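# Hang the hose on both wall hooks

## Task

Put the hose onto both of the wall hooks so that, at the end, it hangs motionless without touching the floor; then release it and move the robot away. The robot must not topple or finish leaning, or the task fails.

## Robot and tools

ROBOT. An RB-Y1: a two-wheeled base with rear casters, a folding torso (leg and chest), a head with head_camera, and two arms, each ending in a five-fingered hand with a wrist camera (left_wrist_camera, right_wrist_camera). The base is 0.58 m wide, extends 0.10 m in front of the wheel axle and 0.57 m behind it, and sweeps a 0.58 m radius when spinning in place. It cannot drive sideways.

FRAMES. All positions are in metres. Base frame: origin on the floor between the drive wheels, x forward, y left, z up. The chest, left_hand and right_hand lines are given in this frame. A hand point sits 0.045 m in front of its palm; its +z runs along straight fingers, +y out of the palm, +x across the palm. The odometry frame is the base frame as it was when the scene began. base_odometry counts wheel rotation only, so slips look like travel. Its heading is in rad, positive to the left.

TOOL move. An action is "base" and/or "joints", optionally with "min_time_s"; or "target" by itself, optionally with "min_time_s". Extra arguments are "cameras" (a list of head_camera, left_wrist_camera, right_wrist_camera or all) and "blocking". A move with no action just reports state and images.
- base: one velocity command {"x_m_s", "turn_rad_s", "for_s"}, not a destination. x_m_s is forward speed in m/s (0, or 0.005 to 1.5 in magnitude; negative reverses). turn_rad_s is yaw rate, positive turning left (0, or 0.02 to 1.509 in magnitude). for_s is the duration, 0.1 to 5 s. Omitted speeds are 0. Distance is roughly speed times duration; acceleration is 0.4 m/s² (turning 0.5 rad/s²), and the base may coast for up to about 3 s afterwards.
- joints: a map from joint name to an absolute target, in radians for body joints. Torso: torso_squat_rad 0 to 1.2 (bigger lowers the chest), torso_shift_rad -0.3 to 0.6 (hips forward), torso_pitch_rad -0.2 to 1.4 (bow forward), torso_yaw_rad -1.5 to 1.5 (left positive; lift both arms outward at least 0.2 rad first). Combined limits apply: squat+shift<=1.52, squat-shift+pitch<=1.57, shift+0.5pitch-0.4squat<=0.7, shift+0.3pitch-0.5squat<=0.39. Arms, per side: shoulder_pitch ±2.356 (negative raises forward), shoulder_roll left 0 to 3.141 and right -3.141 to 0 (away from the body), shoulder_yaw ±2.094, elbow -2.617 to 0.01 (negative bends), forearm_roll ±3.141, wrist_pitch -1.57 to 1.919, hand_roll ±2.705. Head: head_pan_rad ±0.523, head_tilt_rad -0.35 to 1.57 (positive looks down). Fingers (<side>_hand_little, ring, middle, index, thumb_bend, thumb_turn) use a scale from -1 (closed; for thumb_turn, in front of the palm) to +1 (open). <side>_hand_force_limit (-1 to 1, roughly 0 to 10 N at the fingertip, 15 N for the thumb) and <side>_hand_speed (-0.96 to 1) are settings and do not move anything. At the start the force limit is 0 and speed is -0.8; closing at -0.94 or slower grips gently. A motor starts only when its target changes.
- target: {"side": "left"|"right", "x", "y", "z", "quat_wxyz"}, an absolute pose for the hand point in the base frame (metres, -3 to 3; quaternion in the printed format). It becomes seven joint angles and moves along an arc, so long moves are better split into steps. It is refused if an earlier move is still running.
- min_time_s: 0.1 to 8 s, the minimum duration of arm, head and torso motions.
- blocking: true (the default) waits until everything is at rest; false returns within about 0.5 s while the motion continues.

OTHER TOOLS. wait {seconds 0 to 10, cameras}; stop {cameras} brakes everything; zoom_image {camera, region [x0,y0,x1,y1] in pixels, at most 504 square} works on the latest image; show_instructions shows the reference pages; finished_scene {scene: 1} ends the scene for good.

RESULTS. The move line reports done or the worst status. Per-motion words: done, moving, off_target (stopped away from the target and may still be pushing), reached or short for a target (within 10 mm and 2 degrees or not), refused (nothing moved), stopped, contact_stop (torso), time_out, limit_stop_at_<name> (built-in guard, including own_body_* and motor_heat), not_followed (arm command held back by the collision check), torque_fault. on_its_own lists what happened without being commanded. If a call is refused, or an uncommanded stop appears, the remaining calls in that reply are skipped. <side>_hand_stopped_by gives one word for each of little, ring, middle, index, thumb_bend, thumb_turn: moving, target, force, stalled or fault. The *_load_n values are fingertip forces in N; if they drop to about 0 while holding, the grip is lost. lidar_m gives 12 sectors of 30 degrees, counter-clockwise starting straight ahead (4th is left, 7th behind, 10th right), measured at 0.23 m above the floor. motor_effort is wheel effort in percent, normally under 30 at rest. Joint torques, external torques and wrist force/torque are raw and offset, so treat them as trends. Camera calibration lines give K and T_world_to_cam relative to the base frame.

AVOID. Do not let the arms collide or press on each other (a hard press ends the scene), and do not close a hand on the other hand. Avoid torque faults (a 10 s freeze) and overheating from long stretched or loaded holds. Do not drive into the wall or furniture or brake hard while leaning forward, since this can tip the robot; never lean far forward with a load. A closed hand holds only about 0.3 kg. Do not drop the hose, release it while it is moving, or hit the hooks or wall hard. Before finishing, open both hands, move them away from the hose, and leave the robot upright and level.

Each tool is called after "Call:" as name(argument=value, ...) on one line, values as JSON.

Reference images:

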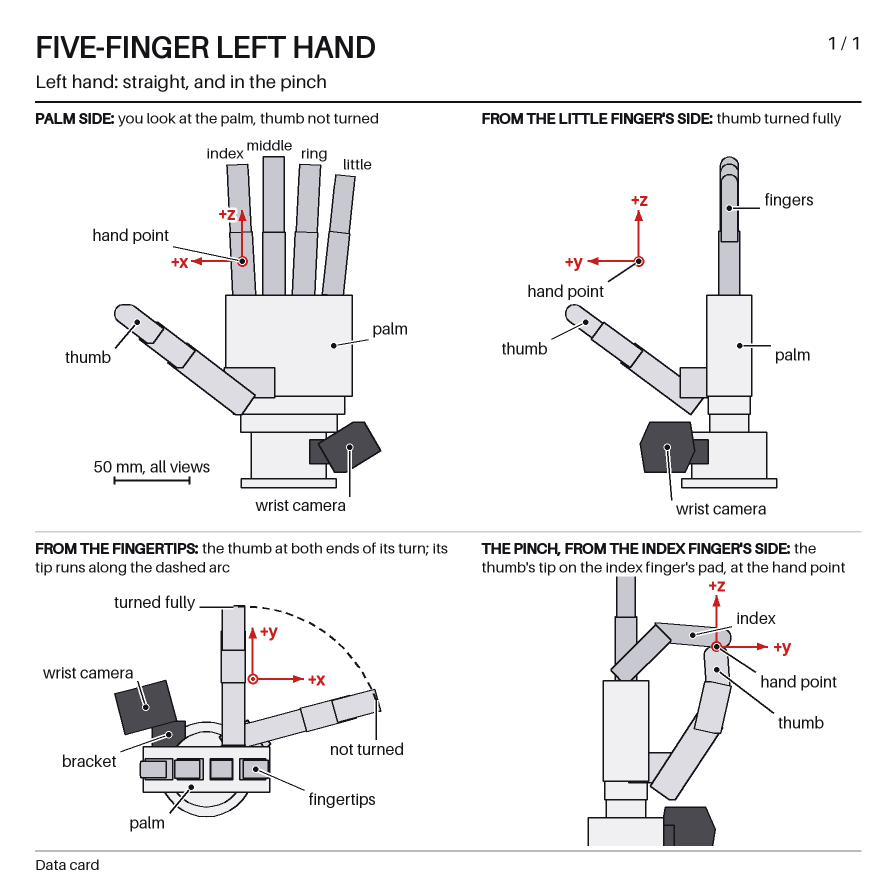

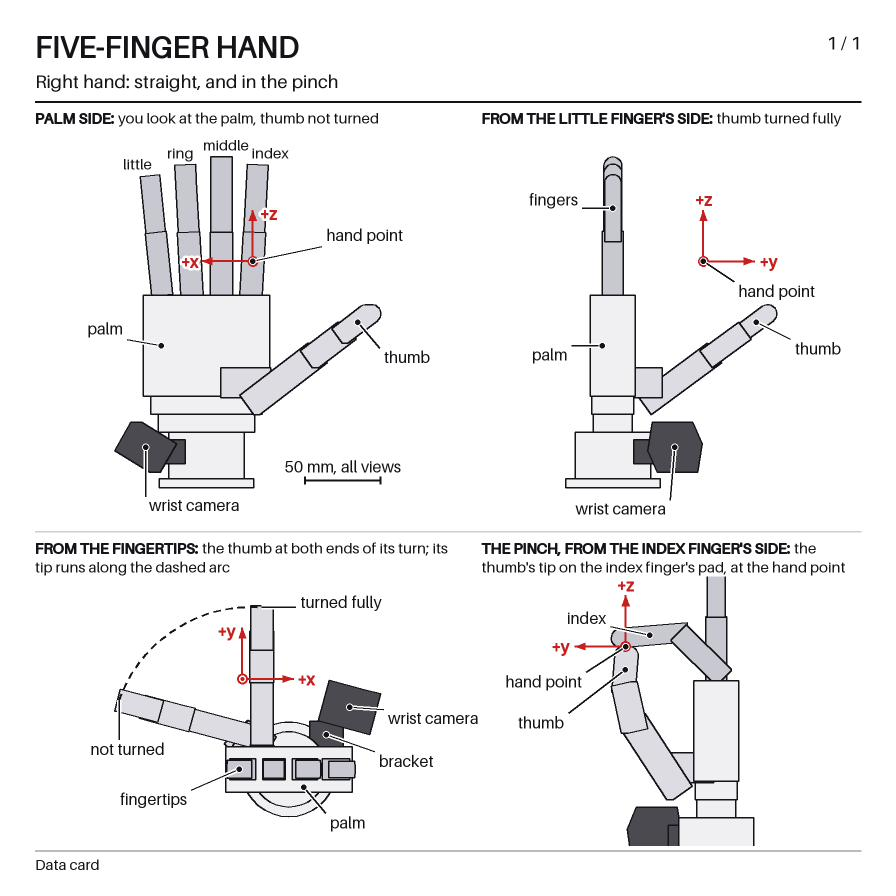

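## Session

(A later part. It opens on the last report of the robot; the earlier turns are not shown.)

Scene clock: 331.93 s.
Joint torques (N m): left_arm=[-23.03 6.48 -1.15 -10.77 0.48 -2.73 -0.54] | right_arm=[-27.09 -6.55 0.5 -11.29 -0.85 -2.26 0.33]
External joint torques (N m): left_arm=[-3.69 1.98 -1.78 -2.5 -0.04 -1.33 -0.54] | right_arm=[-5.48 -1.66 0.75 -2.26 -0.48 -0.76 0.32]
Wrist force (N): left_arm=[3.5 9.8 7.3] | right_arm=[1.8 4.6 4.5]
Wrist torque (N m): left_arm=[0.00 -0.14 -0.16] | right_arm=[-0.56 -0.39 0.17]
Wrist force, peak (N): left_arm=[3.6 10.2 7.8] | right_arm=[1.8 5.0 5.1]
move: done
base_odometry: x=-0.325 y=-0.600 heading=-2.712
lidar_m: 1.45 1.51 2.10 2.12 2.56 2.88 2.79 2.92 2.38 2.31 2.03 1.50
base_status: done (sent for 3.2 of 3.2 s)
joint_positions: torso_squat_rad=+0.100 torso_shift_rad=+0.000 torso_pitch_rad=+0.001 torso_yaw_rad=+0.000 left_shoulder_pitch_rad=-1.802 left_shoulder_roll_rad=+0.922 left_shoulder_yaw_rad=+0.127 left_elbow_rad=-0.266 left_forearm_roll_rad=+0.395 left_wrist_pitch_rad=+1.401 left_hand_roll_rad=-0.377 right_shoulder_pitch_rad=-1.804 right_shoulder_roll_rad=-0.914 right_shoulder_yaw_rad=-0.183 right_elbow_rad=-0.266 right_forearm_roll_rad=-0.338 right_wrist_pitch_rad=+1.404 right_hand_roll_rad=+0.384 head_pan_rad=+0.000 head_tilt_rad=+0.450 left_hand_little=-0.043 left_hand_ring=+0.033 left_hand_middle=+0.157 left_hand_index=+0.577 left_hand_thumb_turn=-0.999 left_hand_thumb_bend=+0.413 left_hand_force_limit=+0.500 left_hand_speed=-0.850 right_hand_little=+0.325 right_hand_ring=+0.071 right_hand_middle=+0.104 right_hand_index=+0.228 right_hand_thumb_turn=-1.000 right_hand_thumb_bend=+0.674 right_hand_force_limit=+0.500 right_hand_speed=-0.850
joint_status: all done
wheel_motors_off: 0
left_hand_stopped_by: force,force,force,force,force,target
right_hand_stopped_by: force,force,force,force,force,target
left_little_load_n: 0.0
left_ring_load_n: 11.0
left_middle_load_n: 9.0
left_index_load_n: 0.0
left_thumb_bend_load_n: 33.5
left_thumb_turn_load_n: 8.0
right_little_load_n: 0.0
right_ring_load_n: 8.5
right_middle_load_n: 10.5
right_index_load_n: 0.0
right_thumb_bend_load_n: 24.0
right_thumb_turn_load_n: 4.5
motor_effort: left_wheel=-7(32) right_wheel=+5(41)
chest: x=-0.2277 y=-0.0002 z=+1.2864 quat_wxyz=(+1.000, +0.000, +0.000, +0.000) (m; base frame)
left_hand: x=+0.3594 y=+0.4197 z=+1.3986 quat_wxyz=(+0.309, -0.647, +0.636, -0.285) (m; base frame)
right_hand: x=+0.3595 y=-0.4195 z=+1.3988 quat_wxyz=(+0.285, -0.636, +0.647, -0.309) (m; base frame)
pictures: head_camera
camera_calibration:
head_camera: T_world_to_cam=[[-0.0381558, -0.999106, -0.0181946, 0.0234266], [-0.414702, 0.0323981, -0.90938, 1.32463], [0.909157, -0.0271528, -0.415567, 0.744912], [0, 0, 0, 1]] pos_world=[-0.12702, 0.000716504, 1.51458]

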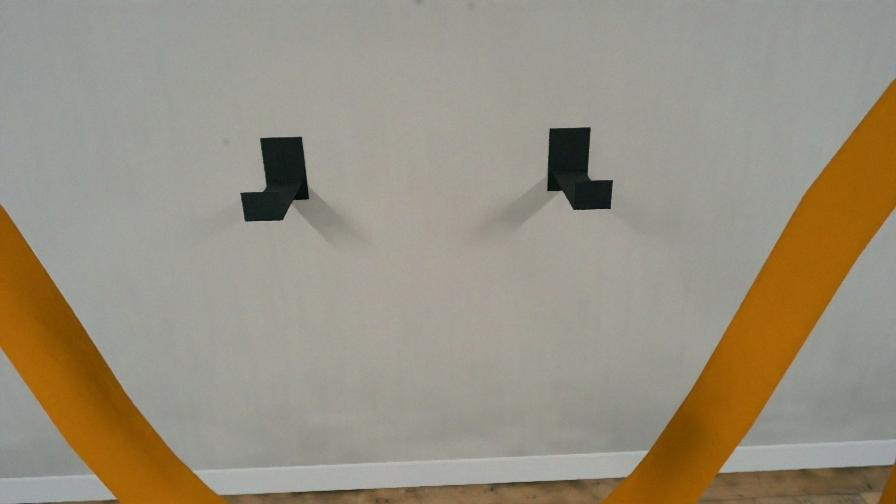

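Call:
move(target={"side": "left", "x": 0.36, "y": 0.435, "z": 1.34, "quat_wxyz": [0.271, -0.653, 0.653, -0.271]}, min_time_s=2)

Call:
move(target={"side": "right", "x": 0.36, "y": -0.445, "z": 1.34, "quat_wxyz": [0.271, -0.653, 0.653, -0.271]}, min_time_s=2)

Call:
move(base={"x_m_s": 0.15, "for_s": 4.0}, cameras=["head_camera"])

Scene clock: 365.30 s.
Joint torques (N m): left_arm=[-21.22 9.57 2.61 -10.82 0.98 -2.83 -0.5] | right_arm=[-27.17 -6.84 0.5 -11.43 -0.83 -2.44 0.22]
External joint torques (N m): left_arm=[-1.39 3.55 1.88 -2.32 0.4 -1.54 -0.5] | right_arm=[-5.56 -1.94 0.75 -2.4 -0.46 -0.93 0.21]
Wrist force (N): left_arm=[3.3 8.8 7.9] | right_arm=[2.0 4.1 4.3]
Wrist torque (N m): left_arm=[-0.02 -0.07 -0.16] | right_arm=[-0.55 -0.41 0.19]
Wrist force, peak (N): left_arm=[3.7 9.6 8.0] | right_arm=[2.0 4.7 5.1]
move: done
base_odometry: x=-0.325 y=-0.600 heading=-2.712
lidar_m: 1.44 1.51 2.09 2.12 2.56 2.89 2.80 2.93 2.38 2.30 2.03 1.49
base_status: not commanded
joint_positions: torso_squat_rad=+0.100 torso_shift_rad=+0.000 torso_pitch_rad=+0.001 torso_yaw_rad=+0.000 left_shoulder_pitch_rad=-1.675 left_shoulder_roll_rad=+0.926 left_shoulder_yaw_rad=+0.168 left_elbow_rad=-0.266 left_forearm_roll_rad=+0.437 left_wrist_pitch_rad=+1.378 left_hand_roll_rad=-0.433 right_shoulder_pitch_rad=-1.804 right_shoulder_roll_rad=-0.914 right_shoulder_yaw_rad=-0.183 right_elbow_rad=-0.266 right_forearm_roll_rad=-0.338 right_wrist_pitch_rad=+1.404 right_hand_roll_rad=+0.384 head_pan_rad=+0.000 head_tilt_rad=+0.450 left_hand_little=-0.043 left_hand_ring=+0.033 left_hand_middle=+0.157 left_hand_index=+0.577 left_hand_thumb_turn=-0.999 left_hand_thumb_bend=+0.413 left_hand_force_limit=+0.500 left_hand_speed=-0.850 right_hand_little=+0.325 right_hand_ring=+0.071 right_hand_middle=+0.104 right_hand_index=+0.228 right_hand_thumb_turn=-1.000 right_hand_thumb_bend=+0.674 right_hand_force_limit=+0.500 right_hand_speed=-0.850
joint_status: all done
wheel_motors_off: 0
left_hand_stopped_by: force,force,force,force,force,target
right_hand_stopped_by: force,force,force,force,force,target
left_little_load_n: 0.5
left_ring_load_n: 11.0
left_middle_load_n: 9.0
left_index_load_n: 0.0
left_thumb_bend_load_n: 32.5
left_thumb_turn_load_n: 8.0
right_little_load_n: 0.0
right_ring_load_n: 8.5
right_middle_load_n: 10.0
right_index_load_n: 0.0
right_thumb_bend_load_n: 24.0
right_thumb_turn_load_n: 4.5
motor_effort: left_wheel=-6(9) right_wheel=+5(8)
chest: x=-0.2277 y=-0.0002 z=+1.2864 quat_wxyz=(+1.000, +0.000, +0.000, +0.000) (m; base frame)
left_hand: x=+0.3595 y=+0.4345 z=+1.3389 quat_wxyz=(+0.280, -0.652, +0.650, -0.273) (m; base frame)
left_hand_status: reached (checked arc, as near as the solve gets, planned for 2.0 s): 1 mm and 1.1 deg off.
right_hand: x=+0.3595 y=-0.4195 z=+1.3989 quat_wxyz=(+0.285, -0.636, +0.647, -0.309) (m; base frame)
pictures: none

Scene clock: 367.63 s.
Joint torques (N m): left_arm=[-20.86 9.83 2.29 -10.94 1 -2.77 -0.54] | right_arm=[-26.35 -10.25 -1.65 -11.65 -1.41 -2.53 0.28]
External joint torques (N m): left_arm=[-1.02 3.81 1.56 -2.44 0.41 -1.49 -0.53] | right_arm=[-4.36 -3.58 -1.3 -2.34 -0.95 -1.14 0.27]
Wrist force (N): left_arm=[3.3 9.0 8.2] | right_arm=[1.6 3.7 4.8]
Wrist torque (N m): left_arm=[-0.01 -0.08 -0.17] | right_arm=[-0.53 -0.42 0.13]
Wrist force, peak (N): left_arm=[3.4 9.2 8.4] | right_arm=[1.7 4.5 5.0]
move: done
base_odometry: x=-0.325 y=-0.600 heading=-2.712
lidar_m: 1.44 1.50 2.09 2.12 2.56 2.88 2.79 2.93 2.38 2.30 2.04 1.49
base_status: not commanded
joint_positions: torso_squat_rad=+0.100 torso_shift_rad=+0.000 torso_pitch_rad=+0.001 torso_yaw_rad=+0.000 left_shoulder_pitch_rad=-1.675 left_shoulder_roll_rad=+0.926 left_shoulder_yaw_rad=+0.168 left_elbow_rad=-0.266 left_forearm_roll_rad=+0.437 left_wrist_pitch_rad=+1.378 left_hand_roll_rad=-0.433 right_shoulder_pitch_rad=-1.668 right_shoulder_roll_rad=-0.932 right_shoulder_yaw_rad=-0.232 right_elbow_rad=-0.266 right_forearm_roll_rad=-0.384 right_wrist_pitch_rad=+1.368 right_hand_roll_rad=+0.456 head_pan_rad=+0.000 head_tilt_rad=+0.450 left_hand_little=-0.043 left_hand_ring=+0.033 left_hand_middle=+0.157 left_hand_index=+0.577 left_hand_thumb_turn=-0.999 left_hand_thumb_bend=+0.413 left_hand_force_limit=+0.500 left_hand_speed=-0.850 right_hand_little=+0.325 right_hand_ring=+0.071 right_hand_middle=+0.104 right_hand_index=+0.228 right_hand_thumb_turn=-1.000 right_hand_thumb_bend=+0.674 right_hand_force_limit=+0.500 right_hand_speed=-0.850
joint_status: all done
wheel_motors_off: 0
left_hand_stopped_by: force,force,force,force,force,target
right_hand_stopped_by: force,force,force,force,force,target
left_little_load_n: 0.5
left_ring_load_n: 11.0
left_middle_load_n: 9.0
left_index_load_n: 0.0
left_thumb_bend_load_n: 33.0
left_thumb_turn_load_n: 8.5
right_little_load_n: 0.0
right_ring_load_n: 8.5
right_middle_load_n: 10.5
right_index_load_n: 0.0
right_thumb_bend_load_n: 24.0
right_thumb_turn_load_n: 4.5
motor_effort: left_wheel=-5(9) right_wheel=+6(7)
chest: x=-0.2277 y=-0.0002 z=+1.2864 quat_wxyz=(+1.000, +0.000, +0.000, +0.000) (m; base frame)
left_hand: x=+0.3595 y=+0.4345 z=+1.3389 quat_wxyz=(+0.280, -0.652, +0.650, -0.273) (m; base frame)
right_hand: x=+0.3595 y=-0.4444 z=+1.3389 quat_wxyz=(+0.275, -0.647, +0.651, -0.287) (m; base frame)
right_hand_status: reached (checked arc, as near as the solve gets, planned for 2.0 s): 1 mm and 2.0 deg off.
pictures: none

Scene clock: 372.63 s.
Joint torques (N m): left_arm=[-21.66 8.79 2.46 -10.81 0.76 -2.53 -0.42] | right_arm=[-27.32 -9.16 -1.77 -11.82 -1.29 -2.28 0.5]
External joint torques (N m): left_arm=[-1.83 2.76 1.73 -2.31 0.18 -1.24 -0.42] | right_arm=[-5.33 -2.49 -1.42 -2.52 -0.84 -0.89 0.49]
Wrist force (N): left_arm=[3.3 9.3 8.0] | right_arm=[1.8 3.7 4.7]
Wrist torque (N m): left_arm=[0.00 -0.09 -0.16] | right_arm=[-0.58 -0.42 0.15]
Wrist force, peak (N): left_arm=[3.4 9.2 9.0] | right_arm=[1.5 3.7 5.7]
move: done
base_odometry: x=-0.871 y=-0.850 heading=-2.713
lidar_m: 0.84 0.88 1.21 2.53 2.25 3.48 3.39 3.54 2.39 2.34 1.19 0.87
base_status: done (sent for 4 of 4 s)
joint_positions: torso_squat_rad=+0.100 torso_shift_rad=+0.000 torso_pitch_rad=+0.001 torso_yaw_rad=+0.000 left_shoulder_pitch_rad=-1.674 left_shoulder_roll_rad=+0.926 left_shoulder_yaw_rad=+0.168 left_elbow_rad=-0.266 left_forearm_roll_rad=+0.437 left_wrist_pitch_rad=+1.378 left_hand_roll_rad=-0.433 right_shoulder_pitch_rad=-1.668 right_shoulder_roll_rad=-0.933 right_shoulder_yaw_rad=-0.232 right_elbow_rad=-0.266 right_forearm_roll_rad=-0.384 right_wrist_pitch_rad=+1.368 right_hand_roll_rad=+0.456 head_pan_rad=+0.000 head_tilt_rad=+0.450 left_hand_little=-0.043 left_hand_ring=+0.033 left_hand_middle=+0.157 left_hand_index=+0.577 left_hand_thumb_turn=-0.999 left_hand_thumb_bend=+0.413 left_hand_force_limit=+0.500 left_hand_speed=-0.850 right_hand_little=+0.325 right_hand_ring=+0.071 right_hand_middle=+0.104 right_hand_index=+0.228 right_hand_thumb_turn=-1.000 right_hand_thumb_bend=+0.674 right_hand_force_limit=+0.500 right_hand_speed=-0.850
joint_status: not commanded
wheel_motors_off: 0
left_hand_stopped_by: force,force,force,force,force,target
right_hand_stopped_by: force,force,force,force,force,target
left_little_load_n: 0.5
left_ring_load_n: 11.0
left_middle_load_n: 8.5
left_index_load_n: 0.0
left_thumb_bend_load_n: 33.0
left_thumb_turn_load_n: 8.5
right_little_load_n: 0.0
right_ring_load_n: 8.5
right_middle_load_n: 10.0
right_index_load_n: 0.0
right_thumb_bend_load_n: 24.0
right_thumb_turn_load_n: 4.5
motor_effort: left_wheel=-8(15) right_wheel=+5(32)
chest: x=-0.2277 y=-0.0002 z=+1.2864 quat_wxyz=(+1.000, +0.000, +0.000, +0.000) (m; base frame)
left_hand: x=+0.3594 y=+0.4347 z=+1.3388 quat_wxyz=(+0.280, -0.652, +0.650, -0.273) (m; base frame)
right_hand: x=+0.3594 y=-0.4446 z=+1.3389 quat_wxyz=(+0.275, -0.647, +0.651, -0.287) (m; base frame)
pictures: head_camera
camera_calibration:
head_camera: T_world_to_cam=[[-0.0381505, -0.999106, -0.018194, 0.0234264], [-0.414665, 0.0323942, -0.909398, 1.32467], [0.909174, -0.0271495, -0.41553, 0.744858], [0, 0, 0, 1]] pos_world=[-0.12702, 0.000716509, 1.51458]

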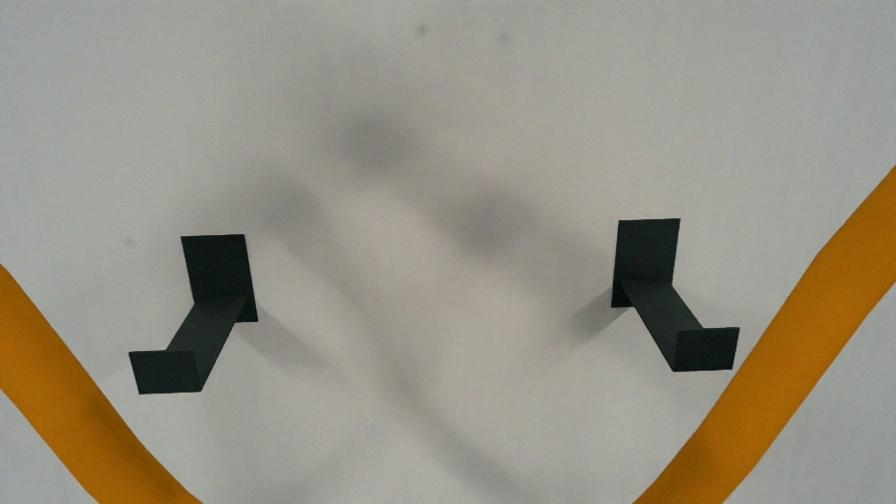

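Call:
move(base={"x_m_s": 0.15, "for_s": 2.3}, joints={"head_tilt_rad": 0.6}, cameras=["all"])

Scene clock: 382.10 s.
Joint torques (N m): left_arm=[-21.99 8.5 2.21 -10.6 0.9 -2.37 -0.57] | right_arm=[-27.55 -8.3 -1.64 -11.54 -1.44 -2.23 0.38]
External joint torques (N m): left_arm=[-2.16 2.47 1.49 -2.1 0.32 -1.08 -0.57] | right_arm=[-5.56 -1.62 -1.29 -2.24 -0.99 -0.83 0.37]
Wrist force (N): left_arm=[3.7 9.3 8.4] | right_arm=[1.6 4.3 5.0]
Wrist torque (N m): left_arm=[0.01 -0.13 -0.16] | right_arm=[-0.56 -0.40 0.15]
Wrist force, peak (N): left_arm=[3.7 10.4 7.7] | right_arm=[1.4 3.2 6.0]
move: done
base_odometry: x=-1.185 y=-0.993 heading=-2.714
lidar_m: 0.49 0.52 0.72 2.08 2.40 3.19 3.74 3.23 2.42 1.90 0.71 0.52
base_status: done (sent for 2.3 of 2.3 s)
joint_positions: torso_squat_rad=+0.100 torso_shift_rad=+0.000 torso_pitch_rad=+0.001 torso_yaw_rad=+0.000 left_shoulder_pitch_rad=-1.674 left_shoulder_roll_rad=+0.927 left_shoulder_yaw_rad=+0.168 left_elbow_rad=-0.266 left_forearm_roll_rad=+0.437 left_wrist_pitch_rad=+1.378 left_hand_roll_rad=-0.433 right_shoulder_pitch_rad=-1.668 right_shoulder_roll_rad=-0.933 right_shoulder_yaw_rad=-0.232 right_elbow_rad=-0.266 right_forearm_roll_rad=-0.384 right_wrist_pitch_rad=+1.368 right_hand_roll_rad=+0.456 head_pan_rad=+0.000 head_tilt_rad=+0.600 left_hand_little=-0.043 left_hand_ring=+0.033 left_hand_middle=+0.157 left_hand_index=+0.577 left_hand_thumb_turn=-0.999 left_hand_thumb_bend=+0.413 left_hand_force_limit=+0.500 left_hand_speed=-0.850 right_hand_little=+0.325 right_hand_ring=+0.071 right_hand_middle=+0.104 right_hand_index=+0.228 right_hand_thumb_turn=-1.000 right_hand_thumb_bend=+0.674 right_hand_force_limit=+0.500 right_hand_speed=-0.850
joint_status: all done
wheel_motors_off: 0
left_hand_stopped_by: force,force,force,force,force,target
right_hand_stopped_by: force,force,force,force,force,target
left_little_load_n: 0.0
left_ring_load_n: 10.5
left_middle_load_n: 9.0
left_index_load_n: 0.0
left_thumb_bend_load_n: 33.0
left_thumb_turn_load_n: 8.5
right_little_load_n: 0.0
right_ring_load_n: 8.5
right_middle_load_n: 10.5
right_index_load_n: 0.0
right_thumb_bend_load_n: 24.0
right_thumb_turn_load_n: 4.5
motor_effort: left_wheel=-7(18) right_wheel=+6(33)
chest: x=-0.2277 y=-0.0002 z=+1.2864 quat_wxyz=(+1.000, +0.000, +0.000, +0.000) (m; base frame)
left_hand: x=+0.3594 y=+0.4347 z=+1.3388 quat_wxyz=(+0.280, -0.652, +0.650, -0.273) (m; base frame)
right_hand: x=+0.3594 y=-0.4447 z=+1.3389 quat_wxyz=(+0.275, -0.647, +0.651, -0.287) (m; base frame)
pictures: head_camera, left_wrist_camera, right_wrist_camera
camera_calibration:
head_camera: T_world_to_cam=[[-0.0403604, -0.999109, -0.0123462, 0.0142728], [-0.545854, 0.0323967, -0.837254, 1.19046], [0.836908, -0.0270527, -0.546675, 0.925], [0, 0, 0, 1]] pos_world=[-0.123743, 0.000716669, 1.50257]
left_wrist_camera: T_world_to_cam=[[0.669975, -0.233854, 0.704589, -1.08319], [-0.510854, -0.833877, 0.208992, 0.258808], [0.538667, -0.499962, -0.678142, 1.04887], [0, 0, 0, 1]] pos_world=[0.29293, 0.486901, 1.42039]
right_wrist_camera: T_world_to_cam=[[-0.628573, -0.288663, -0.722198, 1.06812], [-0.556295, 0.815806, 0.1581, 0.346691], [0.543536, 0.501133, -0.673376, 1.04221], [0, 0, 0, 1]] pos_world=[0.297779, -0.49679, 1.41838]

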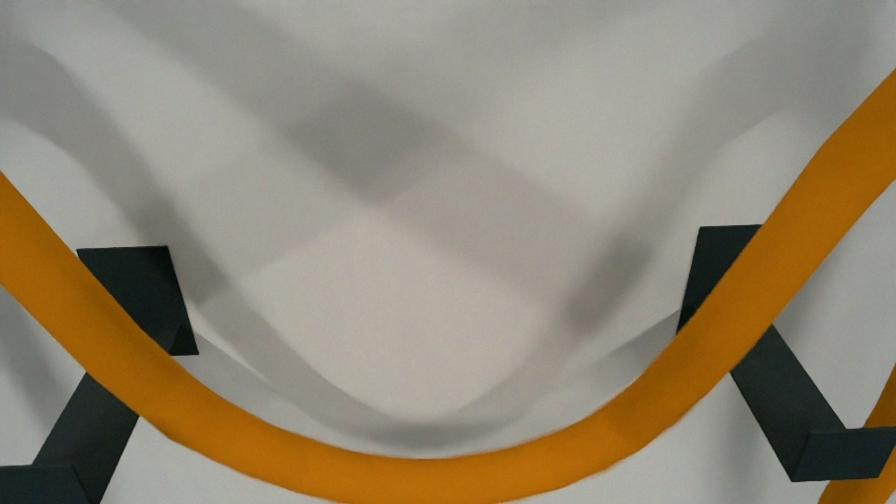

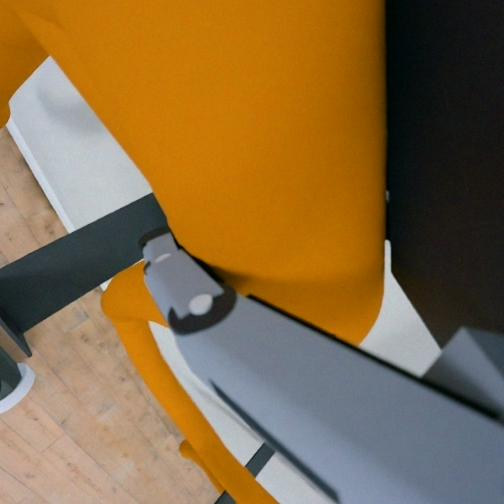

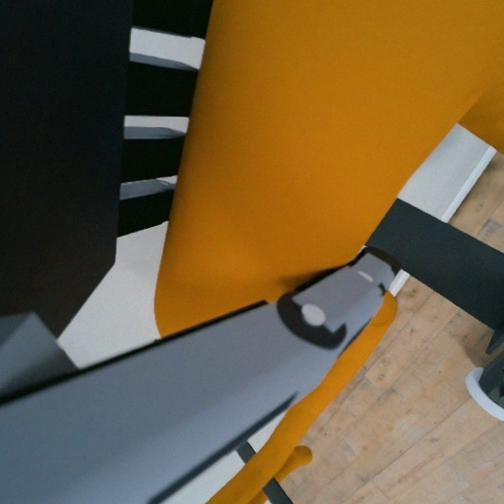

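Call:
move(joints={"torso_squat_rad": 0.75}, min_time_s=4, cameras=["all"])

Scene clock: 393.87 s.
Joint torques (N m): left_arm=[-21.83 8.28 2.33 -10.79 0.56 -2.45 -0.36] | right_arm=[-27.32 -8.87 -1.23 -11.26 -0.92 -2.27 0.45]
External joint torques (N m): left_arm=[-2 2.26 1.61 -2.28 -0.02 -1.17 -0.35] | right_arm=[-5.33 -2.21 -0.87 -1.95 -0.47 -0.88 0.45]
Wrist force (N): left_arm=[4.3 7.6 7.2] | right_arm=[1.1 2.4 3.2]
Wrist torque (N m): left_arm=[-0.05 0.01 -0.20] | right_arm=[-0.55 -0.43 0.19]
Wrist force, peak (N): left_arm=[3.6 9.2 8.4] | right_arm=[1.8 4.1 5.2]
move: done
base_odometry: x=-1.185 y=-0.993 heading=-2.714
lidar_m: 0.50 0.52 0.73 2.08 2.40 3.20 3.74 3.24 2.41 1.90 0.71 0.52
base_status: not commanded
joint_positions: torso_squat_rad=+0.750 torso_shift_rad=+0.000 torso_pitch_rad=+0.000 torso_yaw_rad=+0.000 left_shoulder_pitch_rad=-1.674 left_shoulder_roll_rad=+0.927 left_shoulder_yaw_rad=+0.168 left_elbow_rad=-0.266 left_forearm_roll_rad=+0.437 left_wrist_pitch_rad=+1.378 left_hand_roll_rad=-0.433 right_shoulder_pitch_rad=-1.668 right_shoulder_roll_rad=-0.933 right_shoulder_yaw_rad=-0.232 right_elbow_rad=-0.266 right_forearm_roll_rad=-0.384 right_wrist_pitch_rad=+1.368 right_hand_roll_rad=+0.456 head_pan_rad=+0.000 head_tilt_rad=+0.600 left_hand_little=-0.043 left_hand_ring=+0.033 left_hand_middle=+0.157 left_hand_index=+0.577 left_hand_thumb_turn=-0.999 left_hand_thumb_bend=+0.413 left_hand_force_limit=+0.500 left_hand_speed=-0.850 right_hand_little=+0.325 right_hand_ring=+0.071 right_hand_middle=+0.104 right_hand_index=+0.228 right_hand_thumb_turn=-1.000 right_hand_thumb_bend=+0.674 right_hand_force_limit=+0.500 right_hand_speed=-0.850
joint_status: all done
wheel_motors_off: 0
left_hand_stopped_by: force,force,force,force,force,target
right_hand_stopped_by: force,force,force,force,force,target
left_little_load_n: 1.0
left_ring_load_n: 11.0
left_middle_load_n: 8.5
left_index_load_n: 0.0
left_thumb_bend_load_n: 33.0
left_thumb_turn_load_n: 8.5
right_little_load_n: 0.0
right_ring_load_n: 9.0
right_middle_load_n: 10.0
right_index_load_n: 0.0
right_thumb_bend_load_n: 24.0
right_thumb_turn_load_n: 3.5
motor_effort: left_wheel=-7(10) right_wheel=+6(9)
chest: x=-0.2279 y=-0.0001 z=+1.1021 quat_wxyz=(+1.000, +0.000, +0.000, +0.000) (m; base frame)
left_hand: x=+0.3592 y=+0.4347 z=+1.1547 quat_wxyz=(+0.280, -0.652, +0.650, -0.273) (m; base frame)
right_hand: x=+0.3592 y=-0.4446 z=+1.1549 quat_wxyz=(+0.275, -0.647, +0.651, -0.287) (m; base frame)
pictures: head_camera, left_wrist_camera, right_wrist_camera
camera_calibration:
head_camera: T_world_to_cam=[[-0.0403567, -0.999109, -0.0123609, 0.0120051], [-0.545622, 0.0323995, -0.837405, 1.03622], [0.837059, -0.0270505, -0.546444, 0.824212], [0, 0, 0, 1]] pos_world=[-0.124043, 0.000716672, 1.31827]
left_wrist_camera: T_world_to_cam=[[0.669634, -0.233809, 0.704928, -0.953609], [-0.51099, -0.833831, 0.208843, 0.297334], [0.538961, -0.500059, -0.677836, 0.923764], [0, 0, 0, 1]] pos_world=[0.29263, 0.486901, 1.23629]
right_wrist_camera: T_world_to_cam=[[-0.628186, -0.288706, -0.722517, 0.935308], [-0.55642, 0.815779, 0.157802, 0.376006], [0.543856, 0.501152, -0.673103, 0.918048], [0, 0, 0, 1]] pos_world=[0.297479, -0.49679, 1.23438]

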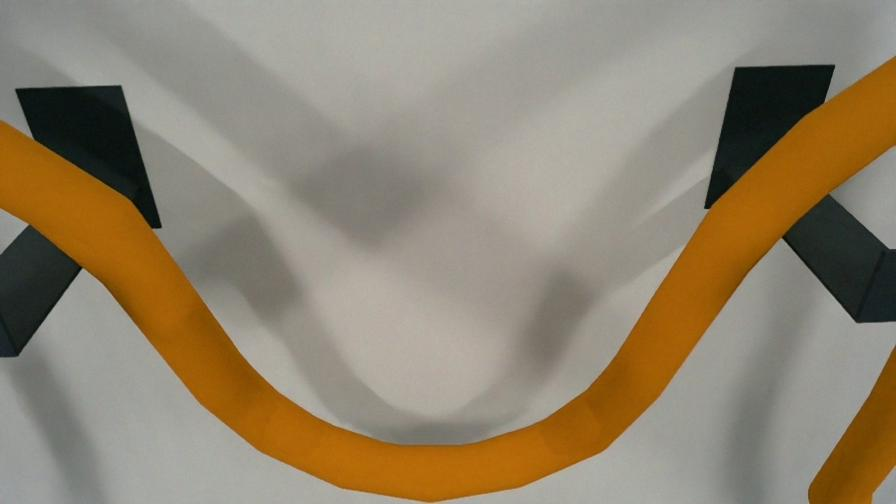

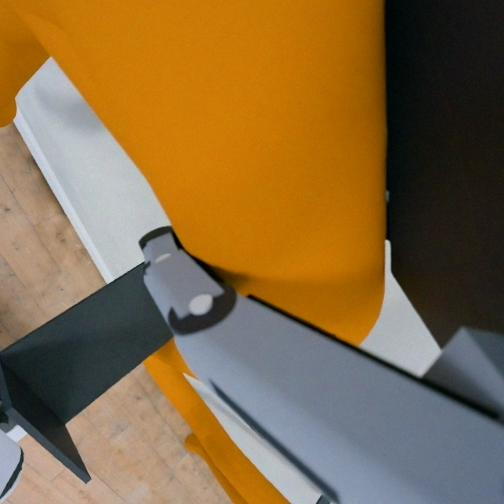

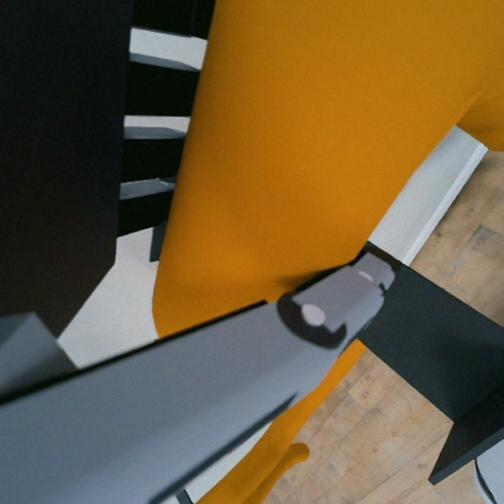

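Call:
move(joints={"torso_squat_rad": 0.93}, min_time_s=3, cameras=["all"])

Scene clock: 399.93 s.
Joint torques (N m): left_arm=[-21.51 8.5 2.19 -9.83 0.46 -2.21 -0.43] | right_arm=[-25.92 -8.72 -0.96 -10.74 -0.74 -2.12 0.36]
External joint torques (N m): left_arm=[-1.68 2.48 1.46 -1.32 -0.12 -0.92 -0.42] | right_arm=[-3.93 -2.06 -0.61 -1.43 -0.29 -0.73 0.36]
Wrist force (N): left_arm=[3.9 5.7 4.8] | right_arm=[0.8 1.6 2.5]
Wrist torque (N m): left_arm=[-0.01 0.04 -0.24] | right_arm=[-0.49 -0.63 0.28]
Wrist force, peak (N): left_arm=[4.3 7.8 7.5] | right_arm=[1.0 2.9 3.8]
move: done
base_odometry: x=-1.185 y=-0.993 heading=-2.714
lidar_m: 0.50 0.52 0.72 2.08 2.41 3.20 3.74 3.24 2.42 1.90 0.71 0.52
base_status: not commanded
joint_positions: torso_squat_rad=+0.930 torso_shift_rad=+0.000 torso_pitch_rad=+0.000 torso_yaw_rad=+0.000 left_shoulder_pitch_rad=-1.674 left_shoulder_roll_rad=+0.927 left_shoulder_yaw_rad=+0.168 left_elbow_rad=-0.266 left_forearm_roll_rad=+0.437 left_wrist_pitch_rad=+1.378 left_hand_roll_rad=-0.433 right_shoulder_pitch_rad=-1.668 right_shoulder_roll_rad=-0.933 right_shoulder_yaw_rad=-0.232 right_elbow_rad=-0.267 right_forearm_roll_rad=-0.384 right_wrist_pitch_rad=+1.368 right_hand_roll_rad=+0.456 head_pan_rad=+0.000 head_tilt_rad=+0.600 left_hand_little=-0.043 left_hand_ring=+0.033 left_hand_middle=+0.157 left_hand_index=+0.577 left_hand_thumb_turn=-0.999 left_hand_thumb_bend=+0.413 left_hand_force_limit=+0.500 left_hand_speed=-0.850 right_hand_little=+0.325 right_hand_ring=+0.071 right_hand_middle=+0.103 right_hand_index=+0.228 right_hand_thumb_turn=-1.000 right_hand_thumb_bend=+0.674 right_hand_force_limit=+0.500 right_hand_speed=-0.850
joint_status: all done
wheel_motors_off: 0
left_hand_stopped_by: force,force,force,force,force,target
right_hand_stopped_by: force,force,force,force,force,target
left_little_load_n: 2.0
left_ring_load_n: 11.0
left_middle_load_n: 8.5
left_index_load_n: -0.5
left_thumb_bend_load_n: 33.0
left_thumb_turn_load_n: 8.5
right_little_load_n: 0.0
right_ring_load_n: 15.5
right_middle_load_n: 3.5
right_index_load_n: 0.0
right_thumb_bend_load_n: 19.0
right_thumb_turn_load_n: 7.0
motor_effort: left_wheel=-8(10) right_wheel=+6(8)
chest: x=-0.2280 y=-0.0001 z=+1.0084 quat_wxyz=(+1.000, +0.000, +0.000, +0.000) (m; base frame)
left_hand: x=+0.3592 y=+0.4347 z=+1.0613 quat_wxyz=(+0.280, -0.652, +0.649, -0.273) (m; base frame)
right_hand: x=+0.3592 y=-0.4445 z=+1.0615 quat_wxyz=(+0.275, -0.647, +0.651, -0.287) (m; base frame)
pictures: head_camera, left_wrist_camera, right_wrist_camera
camera_calibration:
head_camera: T_world_to_cam=[[-0.0403524, -0.999109, -0.0123658, 0.0109493], [-0.545436, 0.0323952, -0.837526, 0.957872], [0.83718, -0.0270514, -0.546258, 0.772884], [0, 0, 0, 1]] pos_world=[-0.124143, 0.00081667, 1.22457]
left_wrist_camera: T_world_to_cam=[[0.669296, -0.233889, 0.705222, -0.887827], [-0.511133, -0.833815, 0.208557, 0.31717], [0.539246, -0.500049, -0.677617, 0.860101], [0, 0, 0, 1]] pos_world=[0.29253, 0.486901, 1.14279]
right_wrist_camera: T_world_to_cam=[[-0.627618, -0.288765, -0.722987, 0.86813], [-0.556697, 0.81565, 0.157489, 0.390983], [0.544227, 0.501328, -0.672671, 0.854669], [0, 0, 0, 1]] pos_world=[0.297379, -0.49669, 1.14098]

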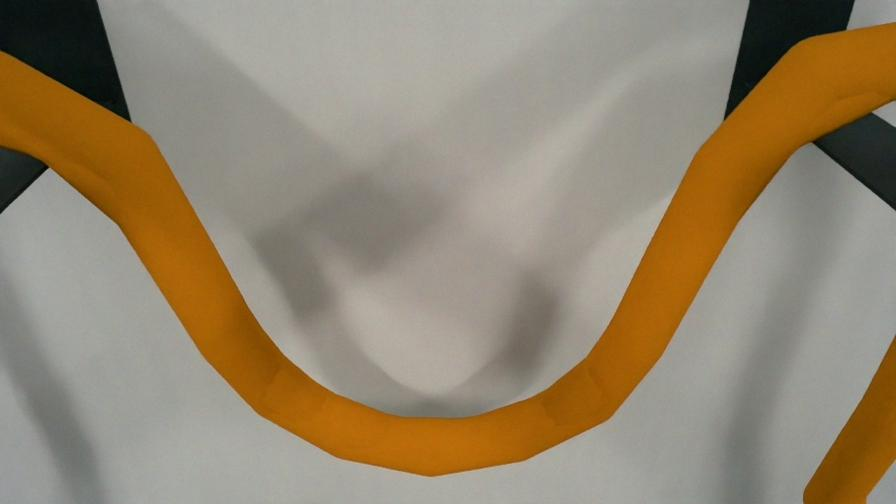

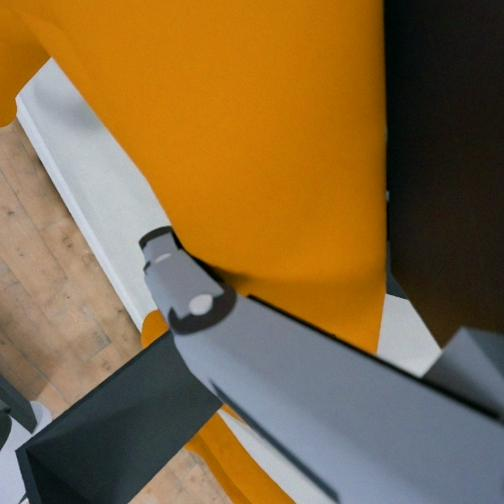

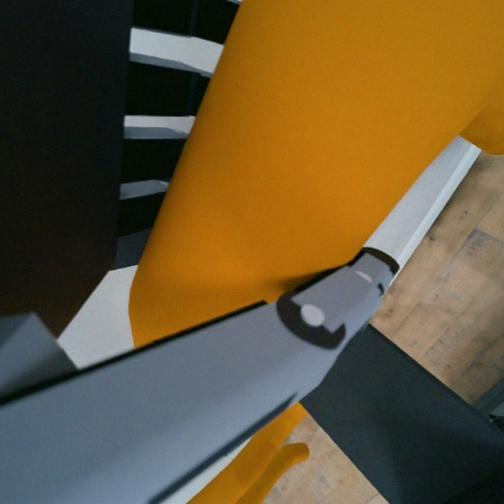

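Call:
move(joints={"torso_squat_rad": 0.98}, min_time_s=2, cameras=["all"])

Scene clock: 404.47 s.
Joint torques (N m): left_arm=[-21.2 8.53 1.69 -9.94 0.37 -2.2 -0.49] | right_arm=[-25.55 -8.85 -1.05 -10.48 -0.63 -2.08 0.31]
External joint torques (N m): left_arm=[-1.37 2.51 0.96 -1.44 -0.22 -0.92 -0.48] | right_arm=[-3.56 -2.19 -0.7 -1.18 -0.18 -0.69 0.3]
Wrist force (N): left_arm=[3.7 5.2 4.6] | right_arm=[0.6 0.7 1.6]
Wrist torque (N m): left_arm=[-0.01 0.08 -0.26] | right_arm=[-0.47 -0.55 0.24]
Wrist force, peak (N): left_arm=[4.1 5.7 5.1] | right_arm=[0.4 1.7 2.6]
move: done
base_odometry: x=-1.185 y=-0.993 heading=-2.714
lidar_m: 0.50 0.52 0.72 2.09 2.40 3.20 3.73 3.23 2.42 1.89 0.72 0.52
base_status: not commanded
joint_positions: torso_squat_rad=+0.980 torso_shift_rad=+0.000 torso_pitch_rad=+0.000 torso_yaw_rad=+0.000 left_shoulder_pitch_rad=-1.675 left_shoulder_roll_rad=+0.927 left_shoulder_yaw_rad=+0.168 left_elbow_rad=-0.267 left_forearm_roll_rad=+0.437 left_wrist_pitch_rad=+1.378 left_hand_roll_rad=-0.433 right_shoulder_pitch_rad=-1.668 right_shoulder_roll_rad=-0.933 right_shoulder_yaw_rad=-0.232 right_elbow_rad=-0.267 right_forearm_roll_rad=-0.384 right_wrist_pitch_rad=+1.368 right_hand_roll_rad=+0.456 head_pan_rad=+0.000 head_tilt_rad=+0.600 left_hand_little=-0.043 left_hand_ring=+0.033 left_hand_middle=+0.157 left_hand_index=+0.577 left_hand_thumb_turn=-0.999 left_hand_thumb_bend=+0.413 left_hand_force_limit=+0.500 left_hand_speed=-0.850 right_hand_little=+0.325 right_hand_ring=+0.071 right_hand_middle=+0.103 right_hand_index=+0.228 right_hand_thumb_turn=-1.000 right_hand_thumb_bend=+0.674 right_hand_force_limit=+0.500 right_hand_speed=-0.850
joint_status: all done
wheel_motors_off: 0
left_hand_stopped_by: force,force,force,force,force,target
right_hand_stopped_by: force,force,force,force,force,target
left_little_load_n: 2.0
left_ring_load_n: 11.5
left_middle_load_n: 8.5
left_index_load_n: 0.0
left_thumb_bend_load_n: 32.5
left_thumb_turn_load_n: 8.5
right_little_load_n: 0.0
right_ring_load_n: 16.0
right_middle_load_n: 0.0
right_index_load_n: 0.0
right_thumb_bend_load_n: 12.0
right_thumb_turn_load_n: 7.0
motor_effort: left_wheel=-8(11) right_wheel=+7(8)
chest: x=-0.2280 y=-0.0001 z=+0.9799 quat_wxyz=(+1.000, +0.000, +0.000, +0.000) (m; base frame)
left_hand: x=+0.3592 y=+0.4347 z=+1.0328 quat_wxyz=(+0.280, -0.652, +0.649, -0.273) (m; base frame)
right_hand: x=+0.3592 y=-0.4445 z=+1.0331 quat_wxyz=(+0.275, -0.647, +0.651, -0.287) (m; base frame)
pictures: head_camera, left_wrist_camera, right_wrist_camera
camera_calibration:
head_camera: T_world_to_cam=[[-0.0403553, -0.999109, -0.0123702, 0.0106018], [-0.545436, 0.0324005, -0.837526, 0.934003], [0.83718, -0.0270514, -0.546257, 0.757315], [0, 0, 0, 1]] pos_world=[-0.124143, 0.000816671, 1.19607]
left_wrist_camera: T_world_to_cam=[[0.669186, -0.233879, 0.70533, -0.86782], [-0.511164, -0.833813, 0.208488, 0.3232], [0.539352, -0.500056, -0.677527, 0.84066], [0, 0, 0, 1]] pos_world=[0.29253, 0.486901, 1.11429]
right_wrist_camera: T_world_to_cam=[[-0.627504, -0.288757, -0.723089, 0.847608], [-0.556721, 0.815649, 0.15741, 0.395567], [0.544334, 0.501335, -0.67258, 0.835368], [0, 0, 0, 1]] pos_world=[0.29738, -0.49669, 1.11248]

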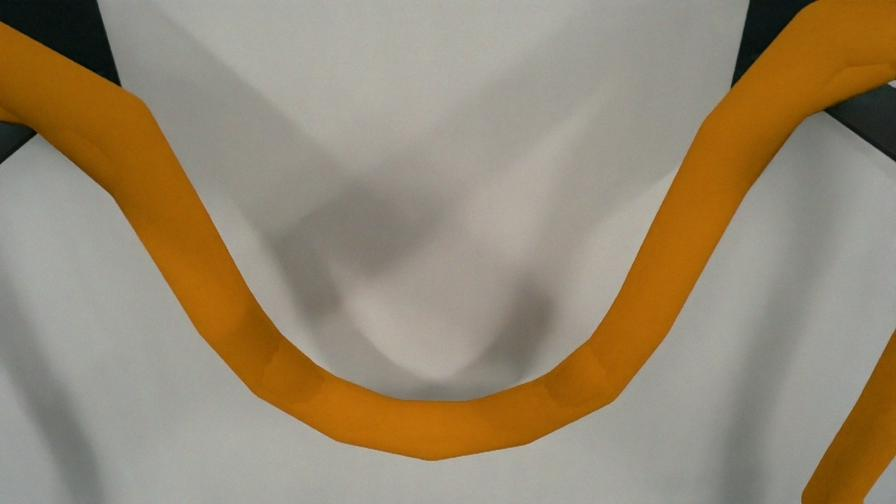

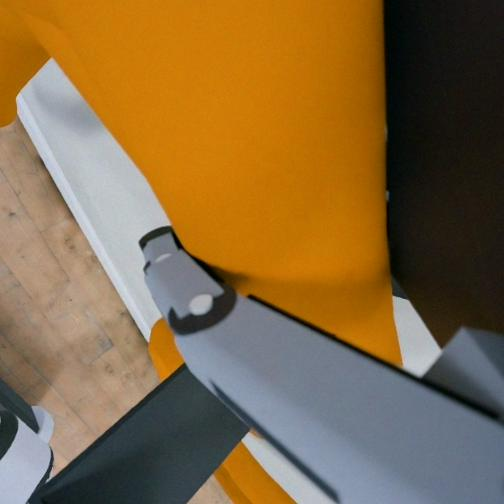

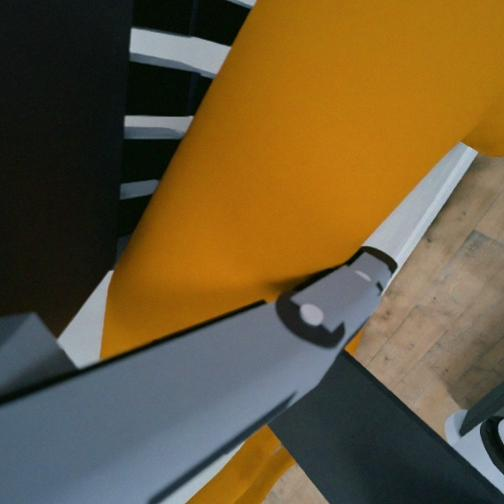

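Call:
move(joints={"torso_squat_rad": 1.03}, min_time_s=2)

Call:
move(joints={"left_hand_speed": -0.7, "right_hand_speed": -0.7, "left_hand_thumb_bend": 1, "right_hand_thumb_bend": 1}, cameras=["all"])

Scene clock: 414.63 s.
Joint torques (N m): left_arm=[-21.44 8.54 2.04 -9.68 0.36 -1.96 -0.51] | right_arm=[-11.25 -3.44 1.62 -1.97 1.27 1.38 0.72]
External joint torques (N m): left_arm=[-1.61 2.54 1.31 -1.18 -0.23 -0.68 -0.5] | right_arm=[10.7 3.15 1.97 7.33 1.73 2.78 0.71]
Wrist force (N): left_arm=[3.0 5.0 4.3] | right_arm=[4.0 -17.6 -15.3]
Wrist torque (N m): left_arm=[0.01 0.14 -0.30] | right_arm=[-0.42 -0.95 0.72]
Wrist force, peak (N): left_arm=[3.7 5.4 4.8] | right_arm=[4.0 -17.9 -15.4]
move: done
base_odometry: x=-1.185 y=-0.993 heading=-2.714
lidar_m: 0.49 0.53 0.72 2.09 2.40 3.19 3.73 3.24 2.41 1.91 0.72 0.52
base_status: not commanded
joint_positions: torso_squat_rad=+1.030 torso_shift_rad=+0.000 torso_pitch_rad=-0.001 torso_yaw_rad=+0.000 left_shoulder_pitch_rad=-1.675 left_shoulder_roll_rad=+0.927 left_shoulder_yaw_rad=+0.168 left_elbow_rad=-0.267 left_forearm_roll_rad=+0.437 left_wrist_pitch_rad=+1.378 left_hand_roll_rad=-0.433 right_shoulder_pitch_rad=-1.672 right_shoulder_roll_rad=-0.934 right_shoulder_yaw_rad=-0.233 right_elbow_rad=-0.269 right_forearm_roll_rad=-0.385 right_wrist_pitch_rad=+1.367 right_hand_roll_rad=+0.456 head_pan_rad=+0.000 head_tilt_rad=+0.600 left_hand_little=-0.043 left_hand_ring=+0.033 left_hand_middle=+0.157 left_hand_index=+0.577 left_hand_thumb_turn=-0.999 left_hand_thumb_bend=+0.413 left_hand_force_limit=+0.500 left_hand_speed=-0.850 right_hand_little=+0.325 right_hand_ring=+0.071 right_hand_middle=+0.103 right_hand_index=+0.228 right_hand_thumb_turn=-1.000 right_hand_thumb_bend=+0.674 right_hand_force_limit=+0.500 right_hand_speed=-0.850
joint_status: all done
wheel_motors_off: 0
left_hand_stopped_by: force,force,force,force,force,target
right_hand_stopped_by: force,force,force,force,force,target
left_little_load_n: 2.5
left_ring_load_n: 11.5
left_middle_load_n: 8.0
left_index_load_n: 0.0
left_thumb_bend_load_n: 33.0
left_thumb_turn_load_n: 8.5
right_little_load_n: 0.0
right_ring_load_n: 15.0
right_middle_load_n: 0.0
right_index_load_n: 0.5
right_thumb_bend_load_n: 12.5
right_thumb_turn_load_n: 6.0
motor_effort: left_wheel=-9(11) right_wheel=+6(8)
chest: x=-0.2283 y=+0.0000 z=+0.9503 quat_wxyz=(+1.000, +0.000, +0.000, +0.000) (m; base frame)
left_hand: x=+0.3588 y=+0.4348 z=+1.0036 quat_wxyz=(+0.280, -0.652, +0.649, -0.274) (m; base frame)
right_hand: x=+0.3594 y=-0.4443 z=+1.0073 quat_wxyz=(+0.278, -0.646, +0.650, -0.290) (m; base frame)
pictures: none

Scene clock: 416.50 s.
Joint torques (N m): left_arm=[-20.79 8.18 1.81 -8.86 0.32 -1.72 -0.39] | right_arm=[-21.05 -2.89 1.25 -6.75 -0.9 0.46 0.49]
External joint torques (N m): left_arm=[-0.97 2.17 1.09 -0.36 -0.26 -0.44 -0.38] | right_arm=[0.91 3.74 1.6 2.55 -0.45 1.85 0.48]
Wrist force (N): left_arm=[2.4 3.9 3.7] | right_arm=[7.3 -6.7 -0.3]
Wrist torque (N m): left_arm=[-0.01 -0.26 0.08] | right_arm=[-0.56 -0.44 0.30]
Wrist force, peak (N): left_arm=[4.4 6.7 6.6] | right_arm=[4.1 -17.6 -15.0]
move: done
base_odometry: x=-1.185 y=-0.993 heading=-2.714
lidar_m: 0.49 0.52 0.50 2.09 2.40 3.19 3.74 3.24 2.41 1.90 0.71 0.53
base_status: not commanded
joint_positions: torso_squat_rad=+1.030 torso_shift_rad=+0.000 torso_pitch_rad=+0.000 torso_yaw_rad=+0.000 left_shoulder_pitch_rad=-1.675 left_shoulder_roll_rad=+0.927 left_shoulder_yaw_rad=+0.168 left_elbow_rad=-0.267 left_forearm_roll_rad=+0.437 left_wrist_pitch_rad=+1.378 left_hand_roll_rad=-0.433 right_shoulder_pitch_rad=-1.669 right_shoulder_roll_rad=-0.934 right_shoulder_yaw_rad=-0.233 right_elbow_rad=-0.268 right_forearm_roll_rad=-0.384 right_wrist_pitch_rad=+1.367 right_hand_roll_rad=+0.456 head_pan_rad=+0.000 head_tilt_rad=+0.600 left_hand_little=-0.043 left_hand_ring=+0.031 left_hand_middle=+0.156 left_hand_index=+0.577 left_hand_thumb_turn=-1.000 left_hand_thumb_bend=+1.000 left_hand_force_limit=+0.500 left_hand_speed=-0.700 right_hand_little=+0.325 right_hand_ring=+0.070 right_hand_middle=+0.103 right_hand_index=+0.228 right_hand_thumb_turn=-1.000 right_hand_thumb_bend=+1.000 right_hand_force_limit=+0.500 right_hand_speed=-0.700
joint_status: all done
wheel_motors_off: 0
left_hand_stopped_by: force,force,force,force,target,target
right_hand_stopped_by: force,force,force,force,target,target
left_little_load_n: 0.0
left_ring_load_n: -0.5
left_middle_load_n: 0.0
left_index_load_n: 0.0
left_thumb_bend_load_n: 0.0
left_thumb_turn_load_n: 0.0
right_little_load_n: 0.0
right_ring_load_n: 2.0
right_middle_load_n: 0.0
right_index_load_n: 0.0
right_thumb_bend_load_n: 0.0
right_thumb_turn_load_n: 0.0
motor_effort: left_wheel=-9(11) right_wheel=+5(9)
chest: x=-0.2280 y=-0.0001 z=+0.9503 quat_wxyz=(+1.000, +0.000, +0.000, +0.000) (m; base frame)
left_hand: x=+0.3591 y=+0.4348 z=+1.0035 quat_wxyz=(+0.280, -0.652, +0.649, -0.274) (m; base frame)
right_hand: x=+0.3592 y=-0.4451 z=+1.0050 quat_wxyz=(+0.276, -0.646, +0.651, -0.288) (m; base frame)
pictures: head_camera, left_wrist_camera, right_wrist_camera
camera_calibration:
head_camera: T_world_to_cam=[[-0.0403806, -0.999109, -0.012237, 0.0100729], [-0.545252, 0.0322967, -0.83765, 0.909325], [0.837299, -0.0271526, -0.546071, 0.741027], [0, 0, 0, 1]] pos_world=[-0.124243, 0.000816501, 1.16647]
left_wrist_camera: T_world_to_cam=[[0.668762, -0.23391, 0.705722, -0.847277], [-0.511307, -0.833806, 0.208165, 0.329752], [0.539744, -0.500053, -0.677218, 0.82039], [0, 0, 0, 1]] pos_world=[0.29243, 0.487001, 1.08488]
right_wrist_camera: T_world_to_cam=[[-0.625421, -0.288317, -0.725067, 0.828557], [-0.556388, 0.816274, 0.155338, 0.402722], [0.547066, 0.50057, -0.670931, 0.813765], [0, 0, 0, 1]] pos_world=[0.297083, -0.49719, 1.08418]

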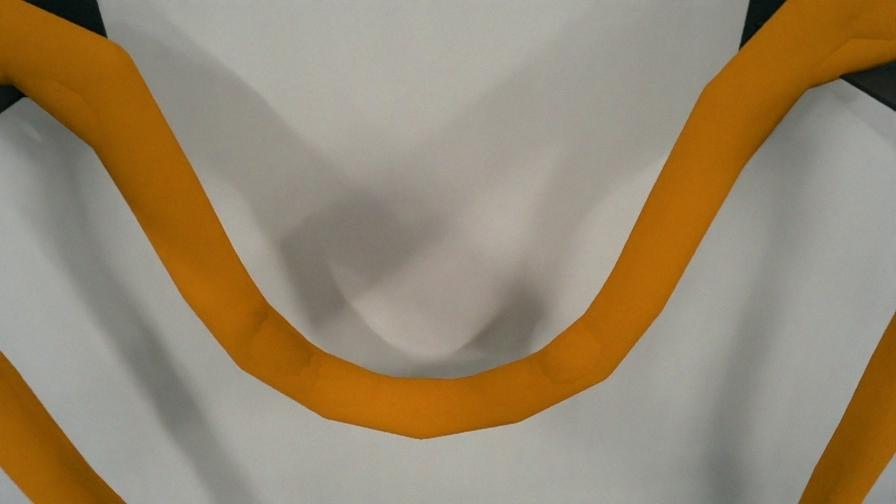

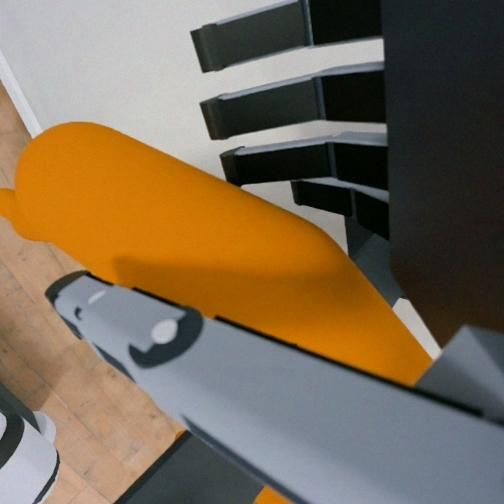

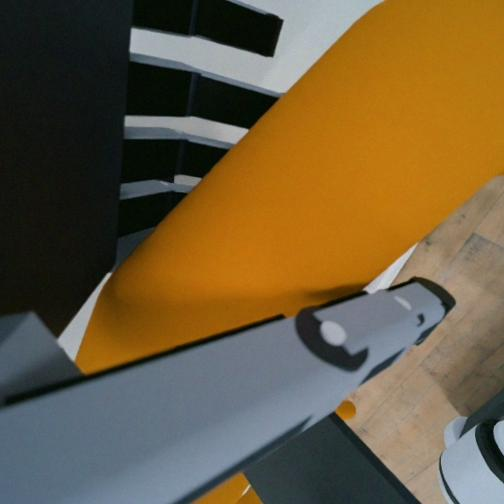

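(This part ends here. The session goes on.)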